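## Task

Unclip the two-pole circuit breaker labelled C40 from the rail and place it in the tray, leaving every other device still clipped onto the rail.

## Robot and tools

Robot: two arms, left_arm and right_arm, each with a parallel two-finger gripper and a wrist camera. Base positions (scene frame): left_arm at (+0.035, +0.294, 0) m, right_arm at (+0.035, -0.272, 0) m, both yawed almost not at all. A camera stand is fixed behind the arms. Cameras: cam_high (fixed, overhead view), cam_left_wrist, cam_right_wrist, each 896x504.

Frames. The scene frame has its origin at table-top height, centred between the nominal bases; +x points out over the table, +y toward left_arm, +z up. Image left/right do not match arm names. Reported end_effector_position (m) and end_effector_quat_wxyz are in the scene frame and may be a few cm off, more at long reach. That position is the point between the finger pads, about 1 cm short of the fingertips. In the gripper's own axes the fingers point along +z and close along y.

Command rows. Every motion command is a row of 14 numbers, each in [-1, 1]: dx, dy, dz, rx, ry, rz, opening for left_arm, then the same seven for right_arm. Always send all 14 even if one arm is idle. The six pose numbers are an offset, not a pose: they are measured from that arm's Hand target as it stood when the action or move began, along the Hand target's own axes (not scene axes). Scale: 1.0 equals 0.6 m for dx/dy/dz and 180 degrees for the rotation; rx, ry, rz form a single rotation vector. Sending the same offset twice moves the arm twice. All six zeros re-request the current Hand target. The opening is absolute, not an offset: +1 is fully open (0.094 m), -1 fully closed. A 0 is a real opening command, so to leave a gripper unchanged resend its current value (see Tool commands in the result).

execute_actions(actions, cameras): actions is a list of actions; each action is a table of up to 15 rows, one per 1/30 s step, and a short table repeats its final row. All rows in an action count from the action's starting Hand target. An empty actions list returns state plus all camera images. cameras: list of names, ["all"], or [] for none; a wrong name voids the call.

move(target, speed, blend, opening_speed, grip_force, blocking, cameras): drives each gripper in a straight line toward its offset. target is one 14-number row or a list of up to 15 rows; every row counts from the same starting Hand targets, not from the row before. speed: m/s, 0.002 to 2.9, default 0.25 (rotation capped at twice that in rad/s); one value or one per target. blend: corner rounding in m for lists; 0 stops at each point. opening_speed: rate on the -1..+1 scale per second, at least 0.2; use it for gentle closing. grip_force: newtons per finger pad, 10 to 50, one value or one per arm; it persists, and lower values close slowly. blocking=false returns after about 0.5 s while the move continues. Paths do not avoid obstacles or the other arm; a move runs at most 10 s. The extra move: line reports the ending (done, off_target, moving, held, fault) and any limits (paced = pose clipped, held = steps withheld). done means within 10 mm and 2 degrees.

wait(seconds 0 to 10, cameras): lets time pass holding commands. stop(cameras): brakes a running move. zoom_image(camera, region [x0, y0, x1, y1] in pixels, max 504x504): enlarged crop of that camera's newest image. finished_scene(scene): the current scene's number; ends the scene permanently, so call nothing else in that reply.

Reading results. Hand target is the last commanded pose after clipping; the gripper often rests a few cm short because of friction and weight, which alone does not mean contact. Another command (even zeros) re-asks for it; if still short, send the gap as an offset. grip_measured uses the opening scale, reads up to ~2.5 mm wide when empty, and slightly narrower than a firmly gripped part; Joint positions' last number per arm is opening in metres. Joint velocities may say within noise. Joint torques include gravity, have per-arm offsets and noise, and joints 1 to 3 wrap at ±28 N m. Motor temperatures: MOTOR HOT at 75 °C; at 90 °C the arm folds and is disabled; at 100 °C it collapses. Holding loads, outstretched poses or pushing toward unreachable poses heat motors.

Motion limits. Commanded orientation is clipped to 40 degrees from the measured one each step. Joint ranges (rad): waist -2.618 to 3.054, shoulder 0 to 3.142, elbow 0 to 3.142 (straight 2.901), wrist pitch ±1.571, wrist yaw ±1.571, wrist roll ±2.094. Avoid paths passing near an arm's own base; go around.

Avoid: dropping the device or releasing it while moving, fast contact with the rail, table or devices, hard presses, any arm-to-arm contact (including closing one gripper on the other's fingers), strain on wrist camera cables, and anything falling off the table. A blocked arm keeps pushing; command its target back behind the gripper to release. Loose objects may be nudged occasionally. To release, command an opening well above grip_measured.

Each tool is called after "Request:" as name(argument=value, ...) on one line, values as JSON.

## Session

Request:
execute_actions(actions=[])

Scene clock: 0.00 s.
left_arm: end_effector_position=(+0.4384, +0.3151, +0.1067) grip_measured=+1.000 end_effector_quat_wxyz=(+0.568, -0.054, +0.814, +0.104) | right_arm: end_effector_position=(+0.4394, -0.3087, +0.0960) grip_measured=+1.000 end_effector_quat_wxyz=(+0.543, +0.084, +0.832, -0.079)
Joint positions: left_arm=[-0.066 1.531 0.43 0.743 -0.317 -0.001 0.094] | right_arm=[0.011 1.53 0.463 0.645 0.232 0.059 0.094]
Joint velocities: within noise
Joint torques (N m): no reading
Motor temperatures (°C): left_arm=[18 22 29 25 17 20 17] | right_arm=[22 23 36 20 22 17 21]
Heat: left arm: 29 °C; right arm: 36 °C.
Hand target: left_arm +0.4400, +0.3158, +0.1115; +0.573, -0.057, +0.811, +0.105 | right_arm +0.4414, -0.3090, +0.1015; +0.548, +0.085, +0.828, -0.079
Tool commands: left_gripper/opening=+1.0 right_gripper/opening=+1.0

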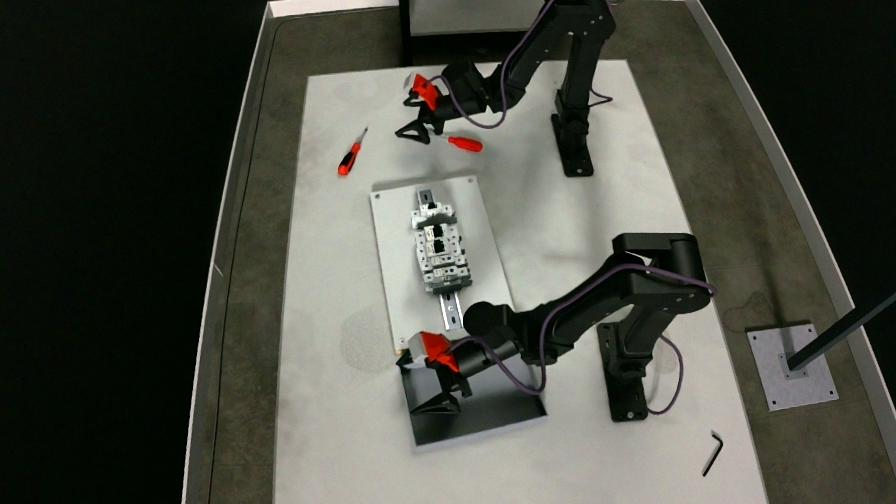

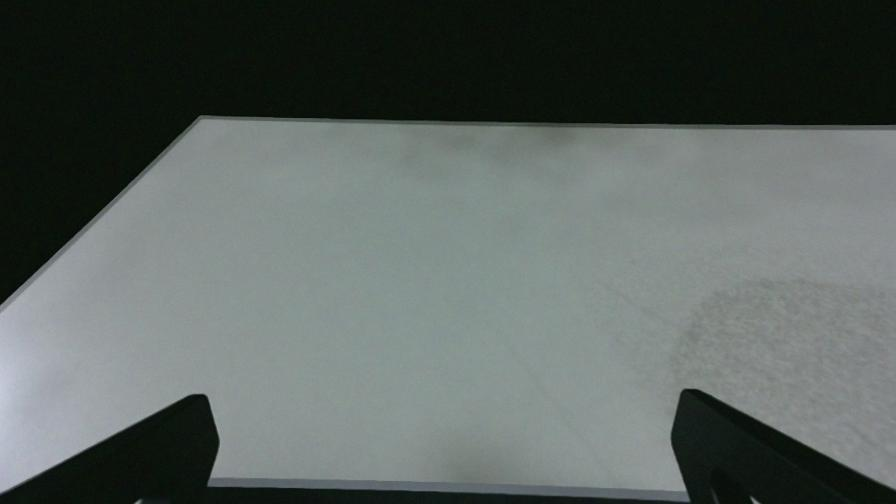

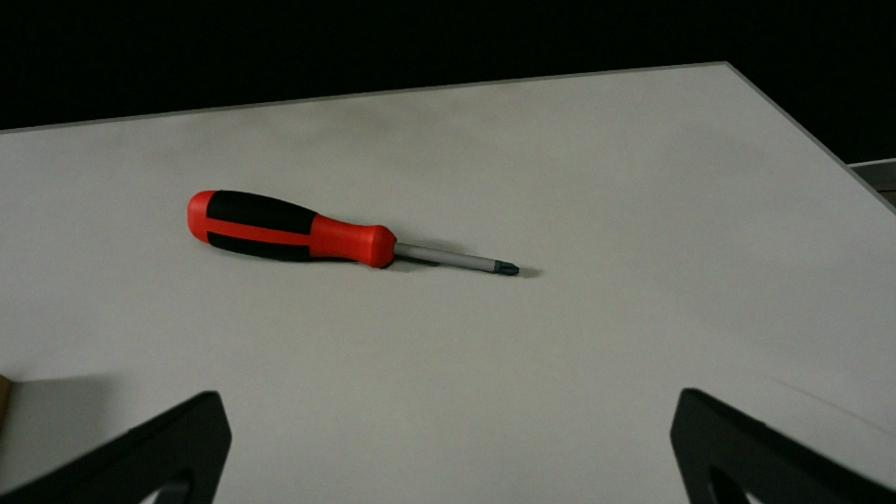

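Request:
zoom_image(camera="cam_high", region=[360, 170, 530, 340])

Scaled by 2.965 from the camera's 896x504 image, which has a finer 1280x720 frame.

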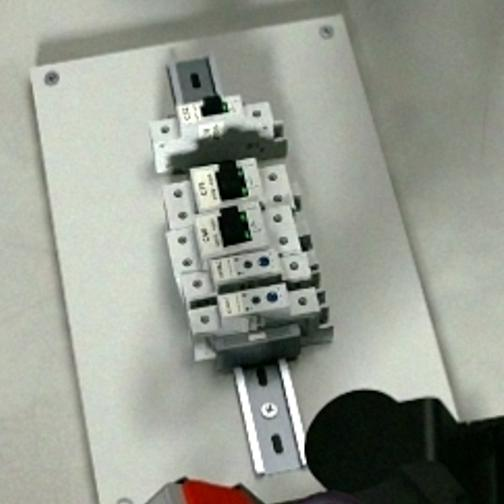

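Request:
move(target=[-0.150,-0.4225,-0.262,0.0714,0.390,0.0388,1,0,0,0,0,0,0,1], cameras=["all"])

Request:
zoom_image(camera="cam_left_wrist", region=[200, 0, 700, 500])

Scene clock: 25.50 s.
left_arm: end_effector_position=(+0.3775, +0.0313, +0.2233) grip_measured=+1.000 end_effector_quat_wxyz=(+0.099, +0.004, +0.992, -0.076) | right_arm: end_effector_position=(+0.4394, -0.3087, +0.0960) grip_measured=+1.000 end_effector_quat_wxyz=(+0.543, +0.084, +0.832, -0.079)
Joint positions: left_arm=[-0.632 2.066 2.3 -1.554 0 -0.647 0.094] | right_arm=[0.011 1.53 0.463 0.645 0.232 0.059 0.094]
Joint torques (N m): left_arm=[0.12 -7.72 9.76 0.55 -0.01 -0.03] | right_arm=[0.02 -6.15 6.98 2.04 0.07 0.07]
Motor temperatures (°C): left_arm=[18 23 30 28 17 20 17] | right_arm=[22 23 37 26 21 17 21]
Heat: left arm: 30 °C; right arm: 37 °C.
Hand target: left_arm +0.3801, +0.0299, +0.2201; +0.000, +0.000, +1.000, +0.000 | right_arm +0.4414, -0.3090, +0.1015; +0.548, +0.085, +0.828, -0.079
Off the commanded pose: left_arm 0.004 m, 14 deg | right_arm 0.006 m, 1 deg.
joint sent to its limit (left arm) — joint 4 (wrist pitch), lower limit. The joint targets are off in orientation, not in position.
move: off_target (left_arm)
camera_calibration:
cam_left_wrist: T_world_to_cam=[[-0.0401296, -0.987741, 0.150852, 0.0103149], [-0.966655, 0.0765927, 0.24436, 0.345312], [-0.252919, -0.136016, -0.957879, 0.406474], [0, 0, 0, 1]] pos_world=[0.437016, 0.0390271, 0.303417]

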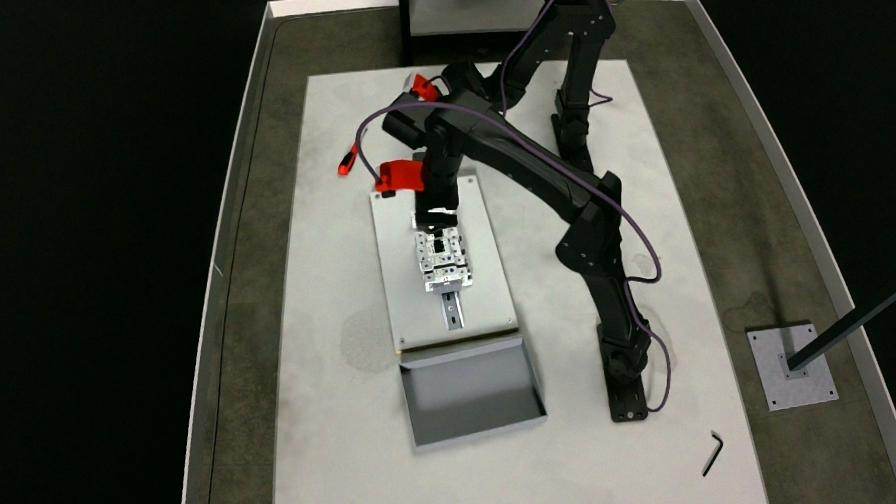

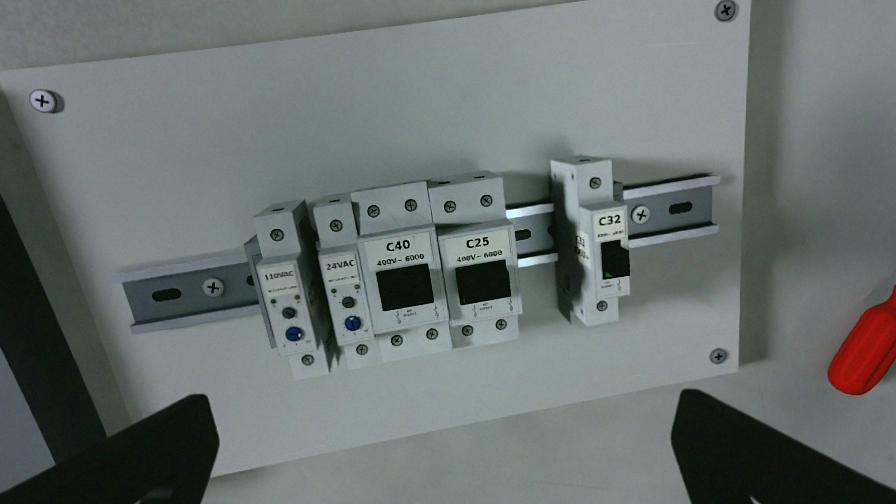

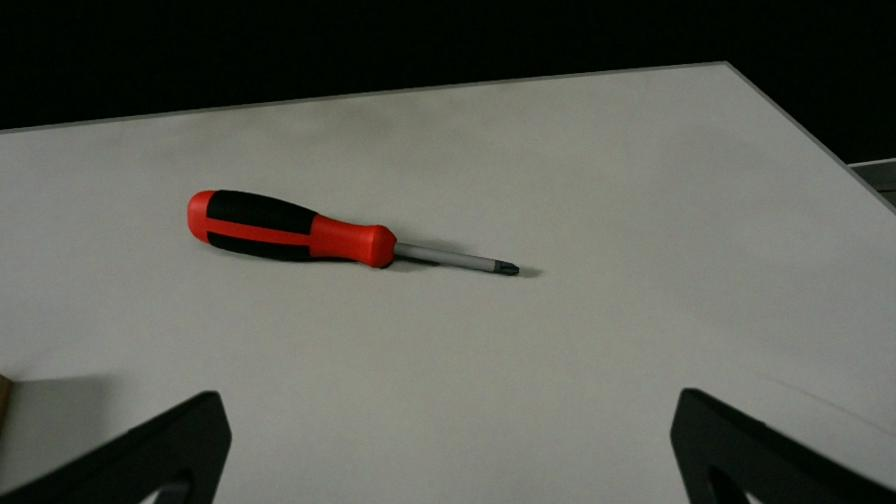

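Scaled by 1.008 from the camera's 896x504 image, which has a finer 1280x720 frame.

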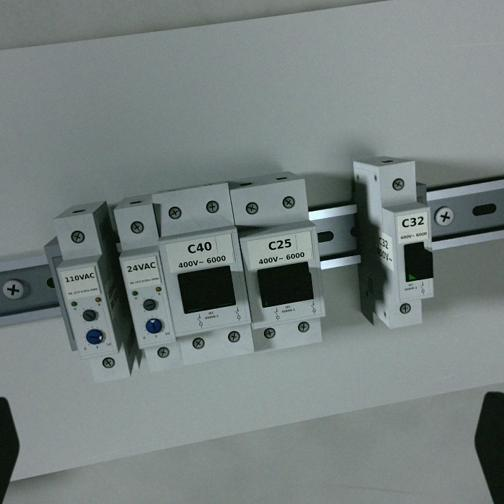

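Request:
move(target=[0.3,0,0.15,0,-0.36,0,1,0,0,0,0,0,0,1], cameras=["cam_high","cam_left_wrist"])

Request:
zoom_image(camera="cam_left_wrist", region=[200, 0, 700, 400])

Scene clock: 42.17 s.
left_arm: end_effector_position=(+0.1964, +0.0307, +0.1249) grip_measured=+1.000 end_effector_quat_wxyz=(+0.518, +0.001, +0.855, -0.007) | right_arm: end_effector_position=(+0.4394, -0.3087, +0.0960) grip_measured=+1.000 end_effector_quat_wxyz=(+0.543, +0.084, +0.832, -0.079)
Joint positions: left_arm=[-1.543 1.603 0.938 -0.87 -1.089 -1.542 0.094] | right_arm=[0.011 1.53 0.463 0.645 0.232 0.059 0.094]
Joint torques (N m): left_arm=[0.09 -4.18 8.34 0.18 -0.86 -0.13] | right_arm=[0.01 -6.15 6.97 2.04 0.07 0.06]
Heat: left arm: 32 °C; right arm: 38 °C.
Hand target: left_arm +0.2000, +0.0300, +0.1303; +0.535, +0.000, +0.845, +0.000 | right_arm +0.4414, -0.3090, +0.1015; +0.548, +0.085, +0.828, -0.079
Off the commanded pose: left_arm 0.007 m, 2 deg | right_arm 0.006 m, 1 deg.
move: done
camera_calibration:
cam_left_wrist: T_world_to_cam=[[-0.0201653, -0.999797, -0.000183323, 0.0326347], [-0.804878, 0.0163426, -0.593216, 0.269098], [0.593098, -0.0118148, -0.805043, 0.0772363], [0, 0, 0, 1]] pos_world=[0.171441, 0.0291428, 0.221818]
Images, in order (width x height): cam_high 896x504, cam_left_wrist 896x504.

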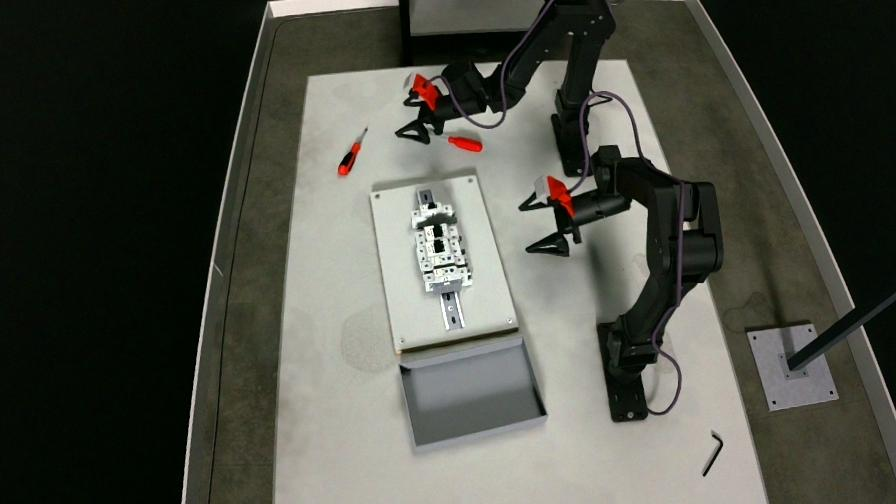

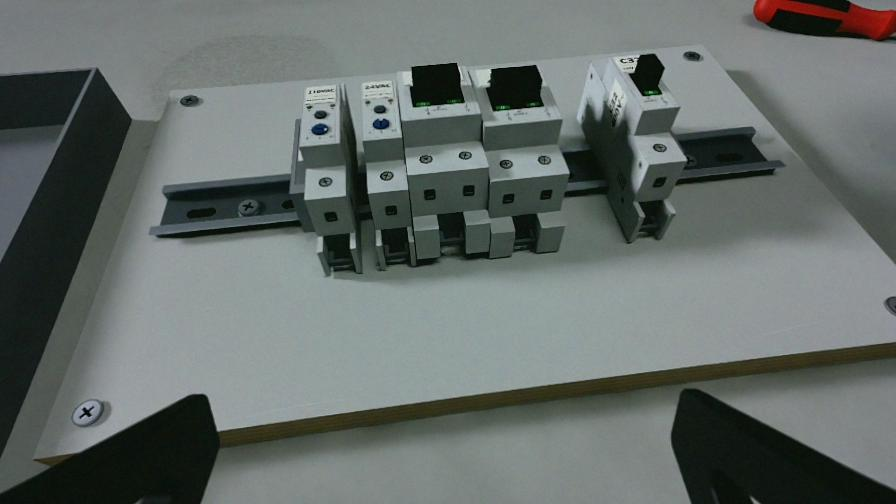

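Scaled by 1.008 from the camera's 896x504 image, which has a finer 1280x720 frame.

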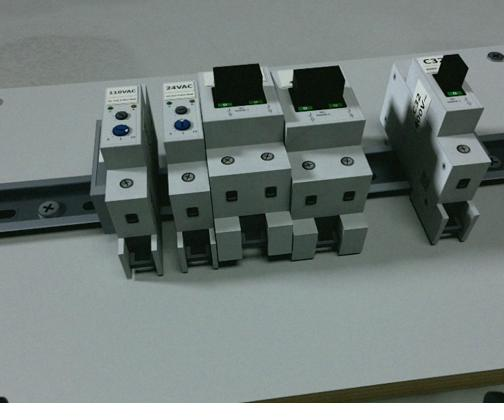

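Request:
move(target=[[-0.141,0,0.0255,0,0,0,1,0,0,0,0,0,0,1],[-0.1345,0,0.246,0.259,0.291,0.409,1,0,0,0,0,0,0,1]], blend=[0.03,0], cameras=["cam_high","cam_left_wrist"])

Scene clock: 73.13 s.
left_arm: end_effector_position=(+0.3658, +0.0310, +0.1438) grip_measured=+1.000 end_effector_quat_wxyz=(+0.010, +0.663, +0.749, +0.005) | right_arm: end_effector_position=(+0.4394, -0.3087, +0.0960) grip_measured=+1.000 end_effector_quat_wxyz=(+0.543, +0.084, +0.832, -0.079)
Joint positions: left_arm=[-0.653 2.19 2.192 -1.554 -0.008 0.772 0.094] | right_arm=[0.011 1.53 0.463 0.645 0.232 0.059 0.094]
Joint torques (N m): left_arm=[0.46 -8.65 10.04 0.18 0.06 0.11] | right_arm=[0.02 -6.13 6.94 2.04 0.07 0.06]
Heat: left arm: 33 °C; right arm: 37 °C.
Hand target: left_arm +0.3679, +0.0299, +0.1403; +0.001, +0.665, +0.747, +0.000 | right_arm +0.4414, -0.3090, +0.1015; +0.548, +0.085, +0.828, -0.079
Off the commanded pose: left_arm 0.004 m, 1 deg | right_arm 0.006 m, 1 deg.
joint sent to its limit (left arm) — joint 4 (wrist pitch), lower limit. The joint targets still meet the commanded pose.
move: done
camera_calibration:
cam_left_wrist: T_world_to_cam=[[-0.994238, -0.106056, -0.0155577, 0.367153], [-0.102375, 0.896498, 0.431058, -0.0149639], [-0.0317686, 0.430167, -0.90219, 0.220728], [0, 0, 0, 1]] pos_world=[0.370518, -0.0425961, 0.211301]
Images, in order (width x height): cam_high 896x504, cam_left_wrist 896x504.

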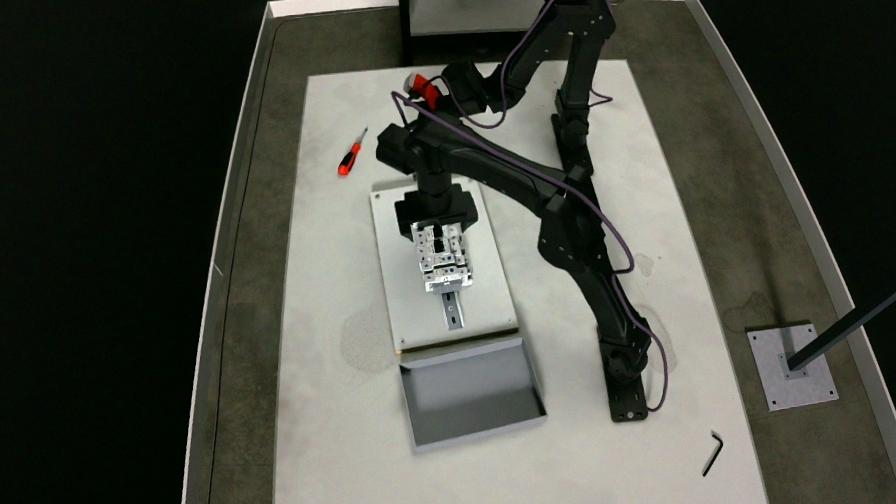

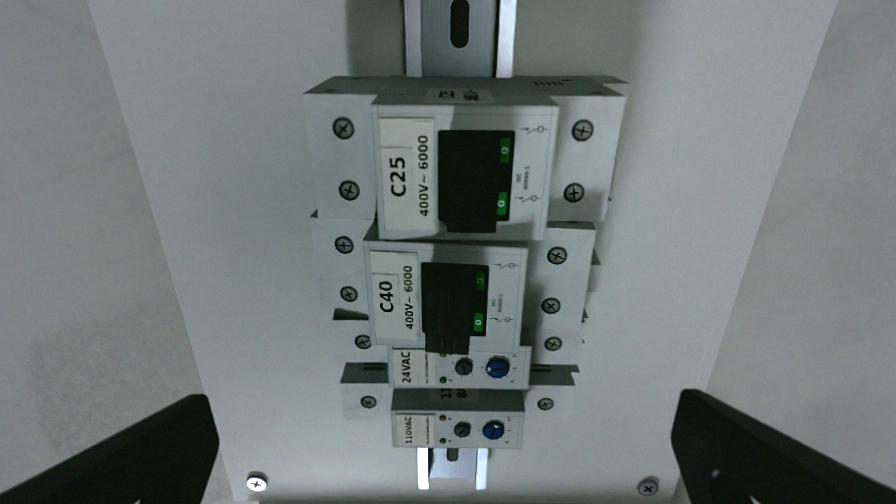

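Request:
move(target=[[0,0,0.09,0,0,0,1,0,0,0,0,0,0,1],[0,0,0.09,0,0,0,-0.2,0,0,0,0,0,0,1]], speed=0.12, opening_speed=1.0, cameras=["cam_left_wrist"])

Scene clock: 80.63 s.
left_arm: end_effector_position=(+0.3615, +0.0296, +0.0886) grip_measured=+0.361 end_effector_quat_wxyz=(-0.009, +0.664, +0.748, -0.006) | right_arm: end_effector_position=(+0.4394, -0.3087, +0.0960) grip_measured=+1.000 end_effector_quat_wxyz=(+0.543, +0.084, +0.832, -0.079)
Joint positions: left_arm=[-0.653 2.19 1.971 -1.371 0.012 0.775 0.064] | right_arm=[0.011 1.53 0.463 0.645 0.232 0.059 0.094]
Joint torques (N m): left_arm=[0.49 -10.7 6.58 0.52 -0.11 0.08] | right_arm=[0.01 -6.16 6.98 2.03 0.07 0.05]
Heat: left arm: 32 °C; right arm: 37 °C.
Hand target: left_arm +0.3680, +0.0299, +0.0863; +0.001, +0.664, +0.747, +0.000 | right_arm +0.4414, -0.3090, +0.1015; +0.548, +0.085, +0.828, -0.079
Off the commanded pose: left_arm 0.007 m, 1 deg | right_arm 0.006 m, 1 deg.
move: done
camera_calibration:
cam_left_wrist: T_world_to_cam=[[-0.994379, -0.10262, 0.0260585, 0.358154], [-0.0805423, 0.892923, 0.442945, 0.000868621], [-0.0687235, 0.438357, -0.89617, 0.184054], [0, 0, 0, 1]] pos_world=[0.36886, -0.0447029, 0.155225]
Images, in order (width x height): cam_left_wrist 896x504.

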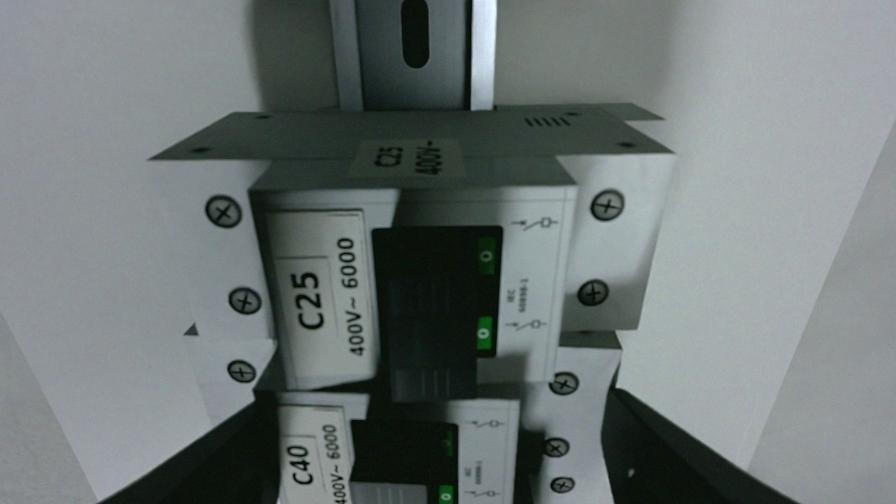

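Request:
move(target=[0,0,0,0,0,0,-0.3,0,0,0,0,0,0,1], cameras=["cam_left_wrist","cam_high"])

Request:
zoom_image(camera="cam_left_wrist", region=[200, 254, 700, 504])

Scene clock: 97.20 s.
left_arm: end_effector_position=(+0.3615, +0.0296, +0.0886) grip_measured=+0.361 end_effector_quat_wxyz=(-0.009, +0.664, +0.748, -0.006) | right_arm: end_effector_position=(+0.4394, -0.3087, +0.0960) grip_measured=+1.000 end_effector_quat_wxyz=(+0.543, +0.084, +0.832, -0.079)
Joint positions: left_arm=[-0.653 2.19 1.971 -1.371 0.012 0.775 0.064] | right_arm=[0.011 1.53 0.463 0.645 0.232 0.059 0.094]
Joint torques (N m): left_arm=[0.49 -10.69 6.58 0.52 -0.11 0.09] | right_arm=[0.01 -6.15 6.95 2.04 0.06 0.07]
Heat: left arm: 31 °C; right arm: 37 °C.
Hand target: left_arm +0.3680, +0.0299, +0.0863; +0.001, +0.664, +0.747, +0.000 | right_arm +0.4414, -0.3090, +0.1015; +0.548, +0.085, +0.828, -0.079
Off the commanded pose: left_arm 0.007 m, 1 deg | right_arm 0.006 m, 1 deg.
move: done
camera_calibration:
cam_left_wrist: T_world_to_cam=[[-0.994379, -0.10262, 0.0260585, 0.358154], [-0.0805423, 0.892923, 0.442945, 0.000868621], [-0.0687235, 0.438357, -0.89617, 0.184054], [0, 0, 0, 1]] pos_world=[0.36886, -0.0447029, 0.155225]
Images, in order (width x height): cam_high 896x504, cam_left_wrist 896x504.

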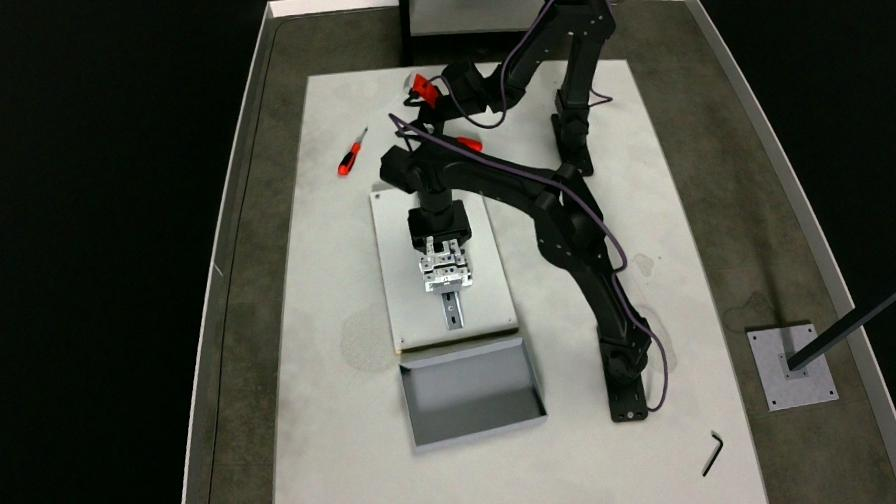

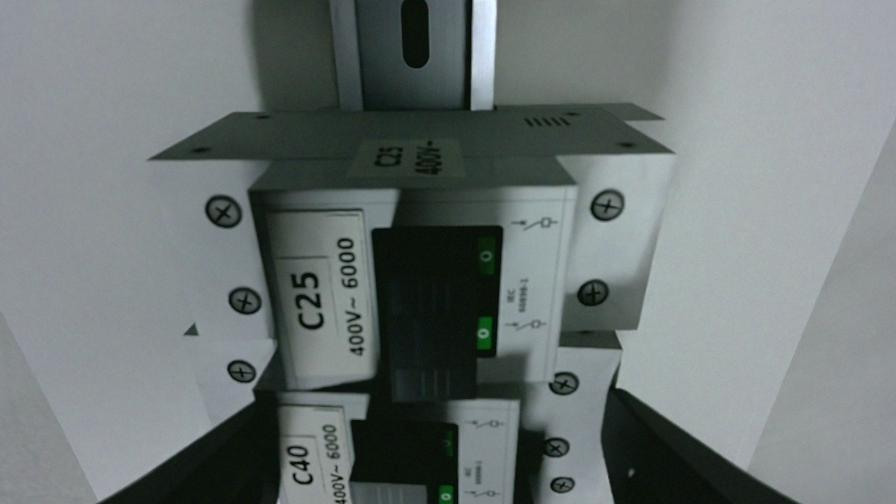

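Scaled by 1.008 from the camera's 896x504 image, which has a finer 1280x720 frame.

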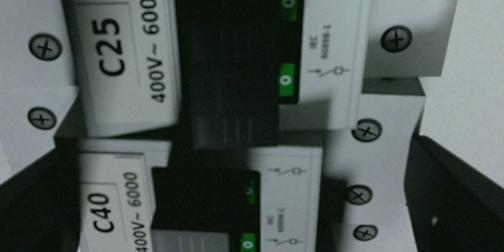

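Request:
move(target=[[0,0,0,0,0,0,0.6,0,0,0,0,0,0,1],[0,0.017,0,0,0,0,0.6,0,0,0,0,0,0,1],[0,0.017,0,0,0,0,-0.3,0,0,0,0,0,0,1]], cameras=["cam_left_wrist"], opening_speed=1.0)

Scene clock: 109.33 s.
left_arm: end_effector_position=(+0.3688, +0.0353, +0.0915) grip_measured=-0.048 end_effector_quat_wxyz=(-0.005, +0.663, +0.748, -0.001) | right_arm: end_effector_position=(+0.4394, -0.3087, +0.0960) grip_measured=+1.000 end_effector_quat_wxyz=(+0.543, +0.084, +0.832, -0.079)
Joint positions: left_arm=[-0.636 2.19 1.983 -1.374 0.002 0.791 0.045] | right_arm=[0.011 1.53 0.463 0.645 0.232 0.059 0.094]
Joint torques (N m): left_arm=[0.5 -8.46 10.26 0.38 -0.02 0.11] | right_arm=[0.02 -6.15 6.99 2.04 0.06 0.06]
Motor temperatures (°C): left_arm=[18 28 31 24 17 20 18] | right_arm=[22 23 37 30 21 17 20]
Heat: left arm: 31 °C; right arm: 37 °C.
Hand target: left_arm +0.3781, +0.0312, +0.0863; +0.001, +0.665, +0.747, +0.000 | right_arm +0.4414, -0.3090, +0.1015; +0.548, +0.085, +0.828, -0.079
Off the commanded pose: left_arm 0.011 m, 1 deg | right_arm 0.006 m, 1 deg.
move: off_target (left_arm); target 3's new opening was sent with left_arm's hand 0.011 m and 1 deg from that target
camera_calibration:
cam_left_wrist: T_world_to_cam=[[-0.994445, -0.104428, 0.0132238, 0.3671], [-0.0877703, 0.891979, 0.443475, -0.00237796], [-0.0581063, 0.43985, -0.896189, 0.18066], [0, 0, 0, 1]] pos_world=[0.375349, -0.0390071, 0.158106]
Images, in order (width x height): cam_left_wrist 896x504.

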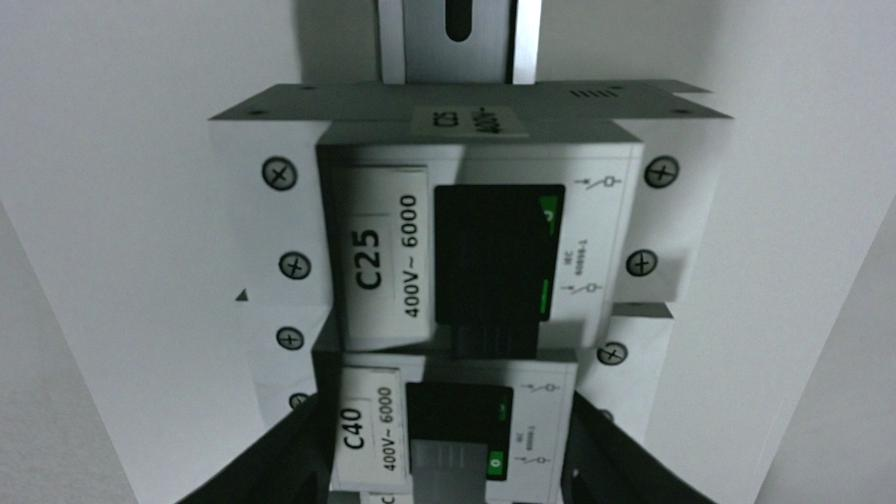

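Request:
move(target=[0,0.025,-0.015,0.111,0,0,-0.3,0,0,0,0,0,0,1], speed=0.05, cameras=["cam_left_wrist"])

Scene clock: 118.03 s.
left_arm: end_effector_position=(+0.3842, +0.0397, +0.0948) grip_measured=-0.048 end_effector_quat_wxyz=(-0.035, +0.656, +0.747, -0.100) | right_arm: end_effector_position=(+0.4394, -0.3087, +0.0960) grip_measured=+1.000 end_effector_quat_wxyz=(+0.543, +0.084, +0.832, -0.079)
Joint positions: left_arm=[-0.53 2.359 2.263 -1.578 0.185 0.898 0.045] | right_arm=[0.011 1.53 0.463 0.645 0.232 0.059 0.094]
Joint torques (N m): left_arm=[1.14 -9.91 10.95 0.17 0.41 0.06] | right_arm=[0.03 -6.12 6.99 2.03 0.07 0.06]
Heat: left arm: 32 °C; right arm: 37 °C.
Hand target: left_arm +0.3931, +0.0330, +0.0953; -0.115, +0.655, +0.736, -0.129 | right_arm +0.4414, -0.3090, +0.1015; +0.548, +0.085, +0.828, -0.079
Off the commanded pose: left_arm 0.011 m, 10 deg | right_arm 0.006 m, 1 deg.
joint read past its limit (left arm) — joint 4 (wrist pitch), lower limit.
joint sent to its limit (left arm) — joint 4 (wrist pitch), lower limit. The joint targets are off in orientation, not in position.
move: off_target (left_arm)
camera_calibration:
cam_left_wrist: T_world_to_cam=[[-0.974797, -0.102231, 0.198293, 0.357717], [-0.0259144, 0.934699, 0.354494, -0.0233672], [-0.221585, 0.340421, -0.913791, 0.251075], [0, 0, 0, 1]] pos_world=[0.40373, -0.0270601, 0.166781]
Images, in order (width x height): cam_left_wrist 896x504.

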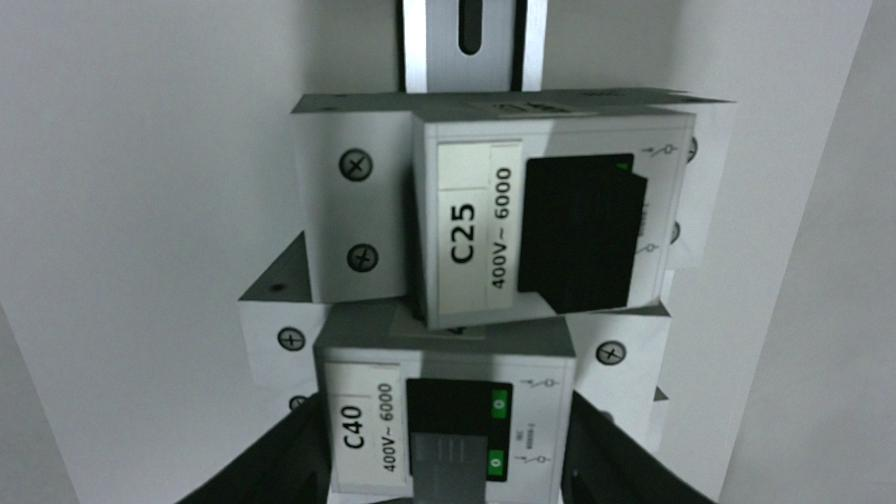

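Request:
move(target=[[0,0.016,-0.0147,0,0,0,-0.3,0,0,0,0,0,0,1],[0,-0.0325,-0.148,-0.11,0,0,-0.3,0,0,0,0,0,0,1]], speed=0.08, cameras=["cam_high","cam_left_wrist"])

Request:
zoom_image(camera="cam_high", region=[360, 170, 560, 340])

Scene clock: 129.43 s.
left_arm: end_effector_position=(+0.3997, +0.0400, +0.1497) grip_measured=-0.048 end_effector_quat_wxyz=(+0.033, +0.664, +0.747, +0.003) | right_arm: end_effector_position=(+0.4394, -0.3087, +0.0960) grip_measured=+1.000 end_effector_quat_wxyz=(+0.543, +0.084, +0.832, -0.079)
Joint positions: left_arm=[-0.585 2.264 2.338 -1.58 0.002 0.845 0.045] | right_arm=[0.011 1.53 0.463 0.645 0.232 0.059 0.094]
Joint torques (N m): left_arm=[-0.39 -15.49 10.66 0.49 -0.01 -0.04] | right_arm=[0.02 -6.16 6.97 2.03 0.07 0.07]
Heat: left arm: 33 °C; right arm: 37 °C.
Hand target: left_arm +0.4048, +0.0344, +0.1854; +0.000, +0.664, +0.747, -0.001 | right_arm +0.4414, -0.3090, +0.1015; +0.548, +0.085, +0.828, -0.079
Off the commanded pose: left_arm 0.037 m, 4 deg | right_arm 0.006 m, 1 deg.
joint read past its limit (left arm) — joint 4 (wrist pitch), lower limit.
joint sent to its limit (left arm) — joint 4 (wrist pitch), lower limit. The joint targets are off in orientation, not in position.
move: off_target (left_arm)
camera_calibration:
cam_left_wrist: T_world_to_cam=[[-0.993861, -0.101689, -0.0435744, 0.405785], [-0.110629, 0.910788, 0.397776, -0.0144028], [-0.000762331, 0.400155, -0.916447, 0.214244], [0, 0, 0, 1]] pos_world=[0.401864, -0.031349, 0.219754]
Images, in order (width x height): cam_high 896x504, cam_left_wrist 896x504.

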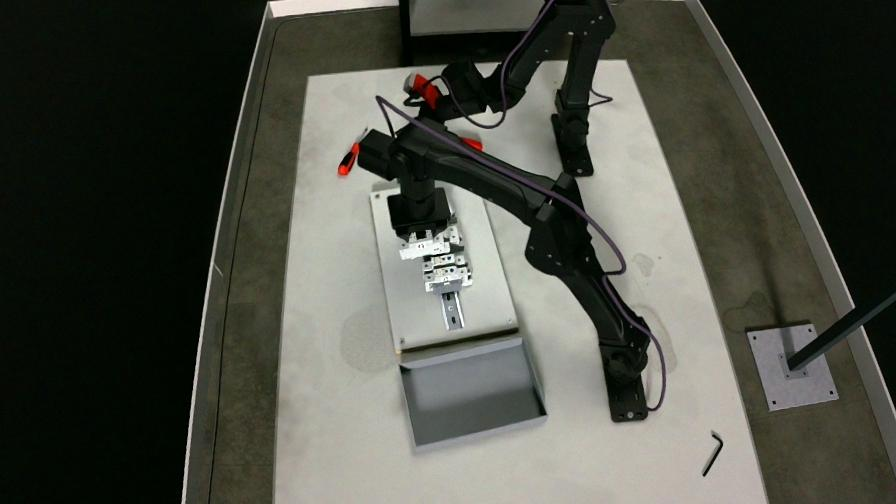

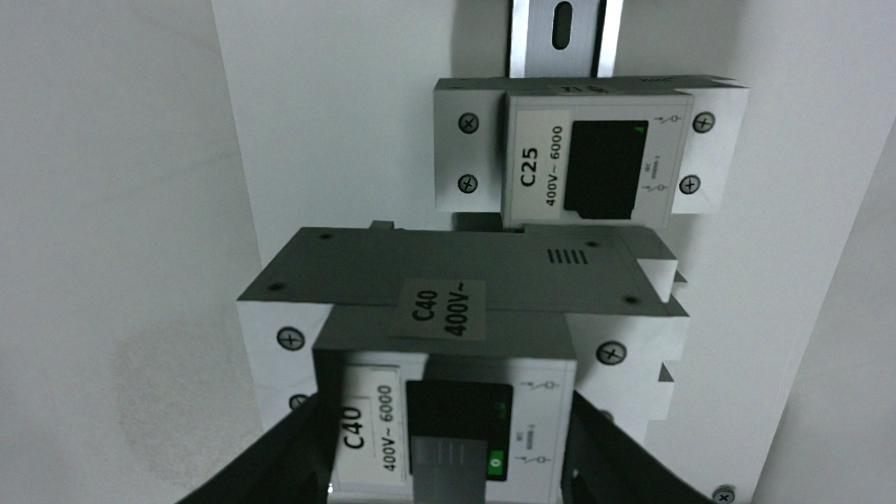

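Scaled by 2.520 from the camera's 896x504 image, which has a finer 1280x720 frame.

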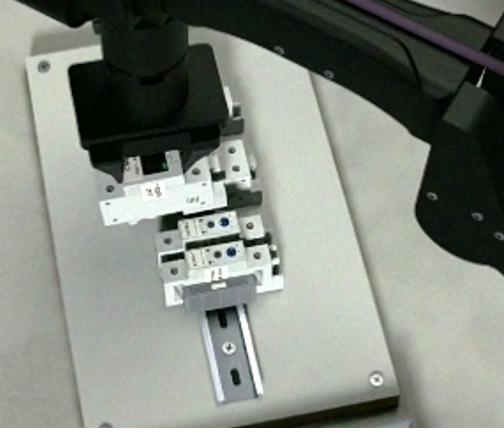

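Request:
move(target=[[0,0,-0.06,0,0,0,-0.3,0,0,0,0,0,0,1],[0.421,-0.07,-0.04,0,0,0,-0.3,0,0,0,0,0,0,1],[0.421,-0.07,0.14,0,0,0,-0.3,0,0,0,0,0,0,1]], speed=[0.15,0.2,0.12], blend=[0.02,0.02,0], cameras=["cam_high","cam_left_wrist"])

Request:
zoom_image(camera="cam_high", region=[360, 170, 610, 460])

Scene clock: 145.17 s.
left_arm: end_effector_position=(+0.3329, +0.2829, +0.0952) grip_measured=-0.048 end_effector_quat_wxyz=(-0.015, +0.660, +0.751, -0.005) | right_arm: end_effector_position=(+0.4394, -0.3087, +0.0960) grip_measured=+1.000 end_effector_quat_wxyz=(+0.543, +0.084, +0.832, -0.079)
Joint positions: left_arm=[-0.022 1.709 1.332 -1.224 -0.01 1.395 0.045] | right_arm=[0.011 1.53 0.463 0.645 0.232 0.059 0.094]
Joint torques (N m): left_arm=[-0.21 -8.7 6.93 0.26 0.1 0.14] | right_arm=[0.01 -6.16 6.99 2.03 0.08 0.07]
Motor temperatures (°C): left_arm=[18 36 32 24 17 20 19] | right_arm=[22 23 37 31 21 17 20]
Heat: left arm: 36 °C; right arm: 37 °C.
Hand target: left_arm +0.3334, +0.2802, +0.1013; +0.000, +0.664, +0.747, -0.001 | right_arm +0.4414, -0.3090, +0.1015; +0.548, +0.085, +0.828, -0.079
Off the commanded pose: left_arm 0.007 m, 2 deg | right_arm 0.006 m, 1 deg.
move: done
camera_calibration:
cam_left_wrist: T_world_to_cam=[[-0.992899, -0.114341, 0.0328385, 0.357688], [-0.0873114, 0.887902, 0.451671, -0.22778], [-0.0808019, 0.445597, -0.89158, 0.0784821], [0, 0, 0, 1]] pos_world=[0.341602, 0.208173, 0.161109]
Images, in order (width x height): cam_high 896x504, cam_left_wrist 896x504.

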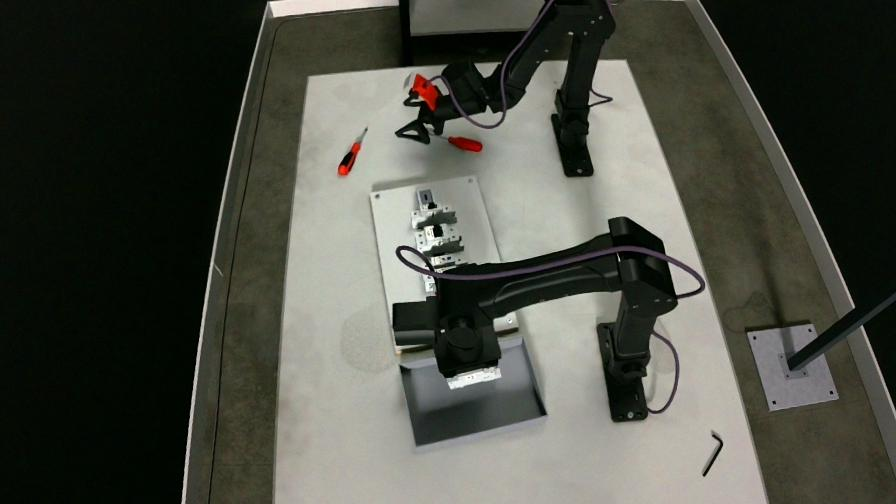

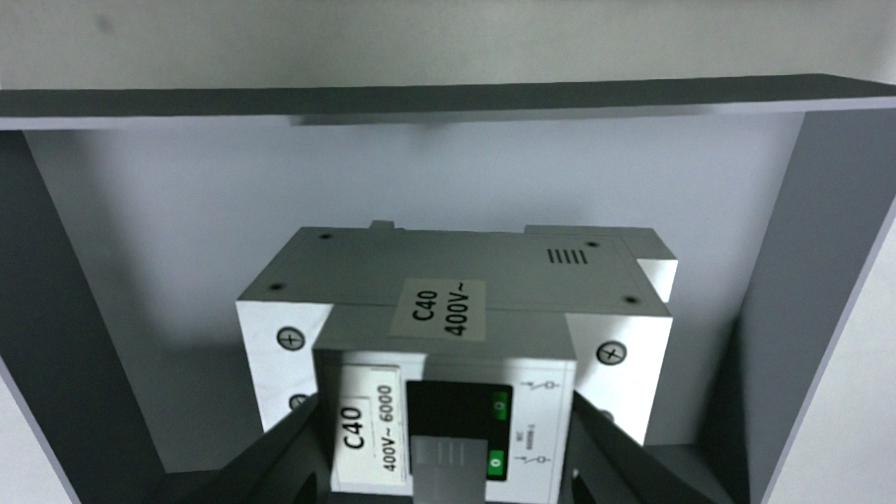

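Scaled by 1.738 from the camera's 896x504 image, which has a finer 1280x720 frame.

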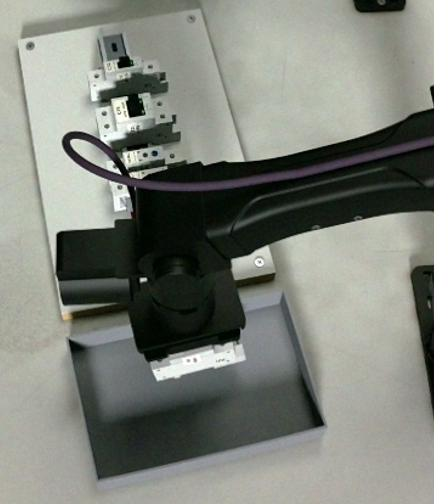

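Request:
move(target=[0,0,0.05,0,0,0,-0.3,0,0,0,0,0,0,1], speed=0.05)

Request:
move(target=[0,0,0.015,0,0,0,-0.3,0,0,0,0,0,0,1], speed=0.03)

Scene clock: 150.10 s.
left_arm: end_effector_position=(+0.3330, +0.2829, +0.0708) grip_measured=-0.048 end_effector_quat_wxyz=(-0.008, +0.660, +0.751, +0.000) | right_arm: end_effector_position=(+0.4394, -0.3087, +0.0960) grip_measured=+1.000 end_effector_quat_wxyz=(+0.543, +0.084, +0.832, -0.079)
Joint positions: left_arm=[-0.022 1.709 1.234 -1.107 -0.01 1.395 0.045] | right_arm=[0.011 1.53 0.463 0.645 0.232 0.059 0.094]
Joint torques (N m): left_arm=[-0.23 -7.15 6.8 0.33 0.09 0.14] | right_arm=[0.06 -6.13 6.94 2.04 0.06 0.05]
Heat: left arm: 35 °C; right arm: 37 °C.
Hand target: left_arm +0.3335, +0.2802, +0.0713; +0.000, +0.665, +0.747, -0.001 | right_arm +0.4414, -0.3090, +0.1015; +0.548, +0.085, +0.828, -0.079
Off the commanded pose: left_arm 0.003 m, 1 deg | right_arm 0.006 m, 1 deg.
move: done

Scene clock: 150.80 s.
left_arm: end_effector_position=(+0.3334, +0.2829, +0.0687) grip_measured=-0.048 end_effector_quat_wxyz=(-0.006, +0.660, +0.751, +0.001) | right_arm: end_effector_position=(+0.4394, -0.3087, +0.0960) grip_measured=+1.000 end_effector_quat_wxyz=(+0.543, +0.084, +0.832, -0.079)
Joint positions: left_arm=[-0.022 1.709 1.226 -1.095 -0.01 1.396 0.045] | right_arm=[0.011 1.53 0.463 0.645 0.232 0.059 0.094]
Joint torques (N m): left_arm=[-0.24 -6.54 5.19 0.58 0.1 0.11] | right_arm=[0.03 -6.11 6.97 2.04 0.06 0.05]
Heat: left arm: 34 °C; right arm: 37 °C.
Hand target: left_arm +0.3333, +0.2802, +0.0623; +0.000, +0.665, +0.747, -0.001 | right_arm +0.4414, -0.3090, +0.1015; +0.548, +0.085, +0.828, -0.079
Off the commanded pose: left_arm 0.007 m, 1 deg | right_arm 0.006 m, 1 deg.
move: done

Request:
finished_scene(scene=1)

The scene is finished: the task was done.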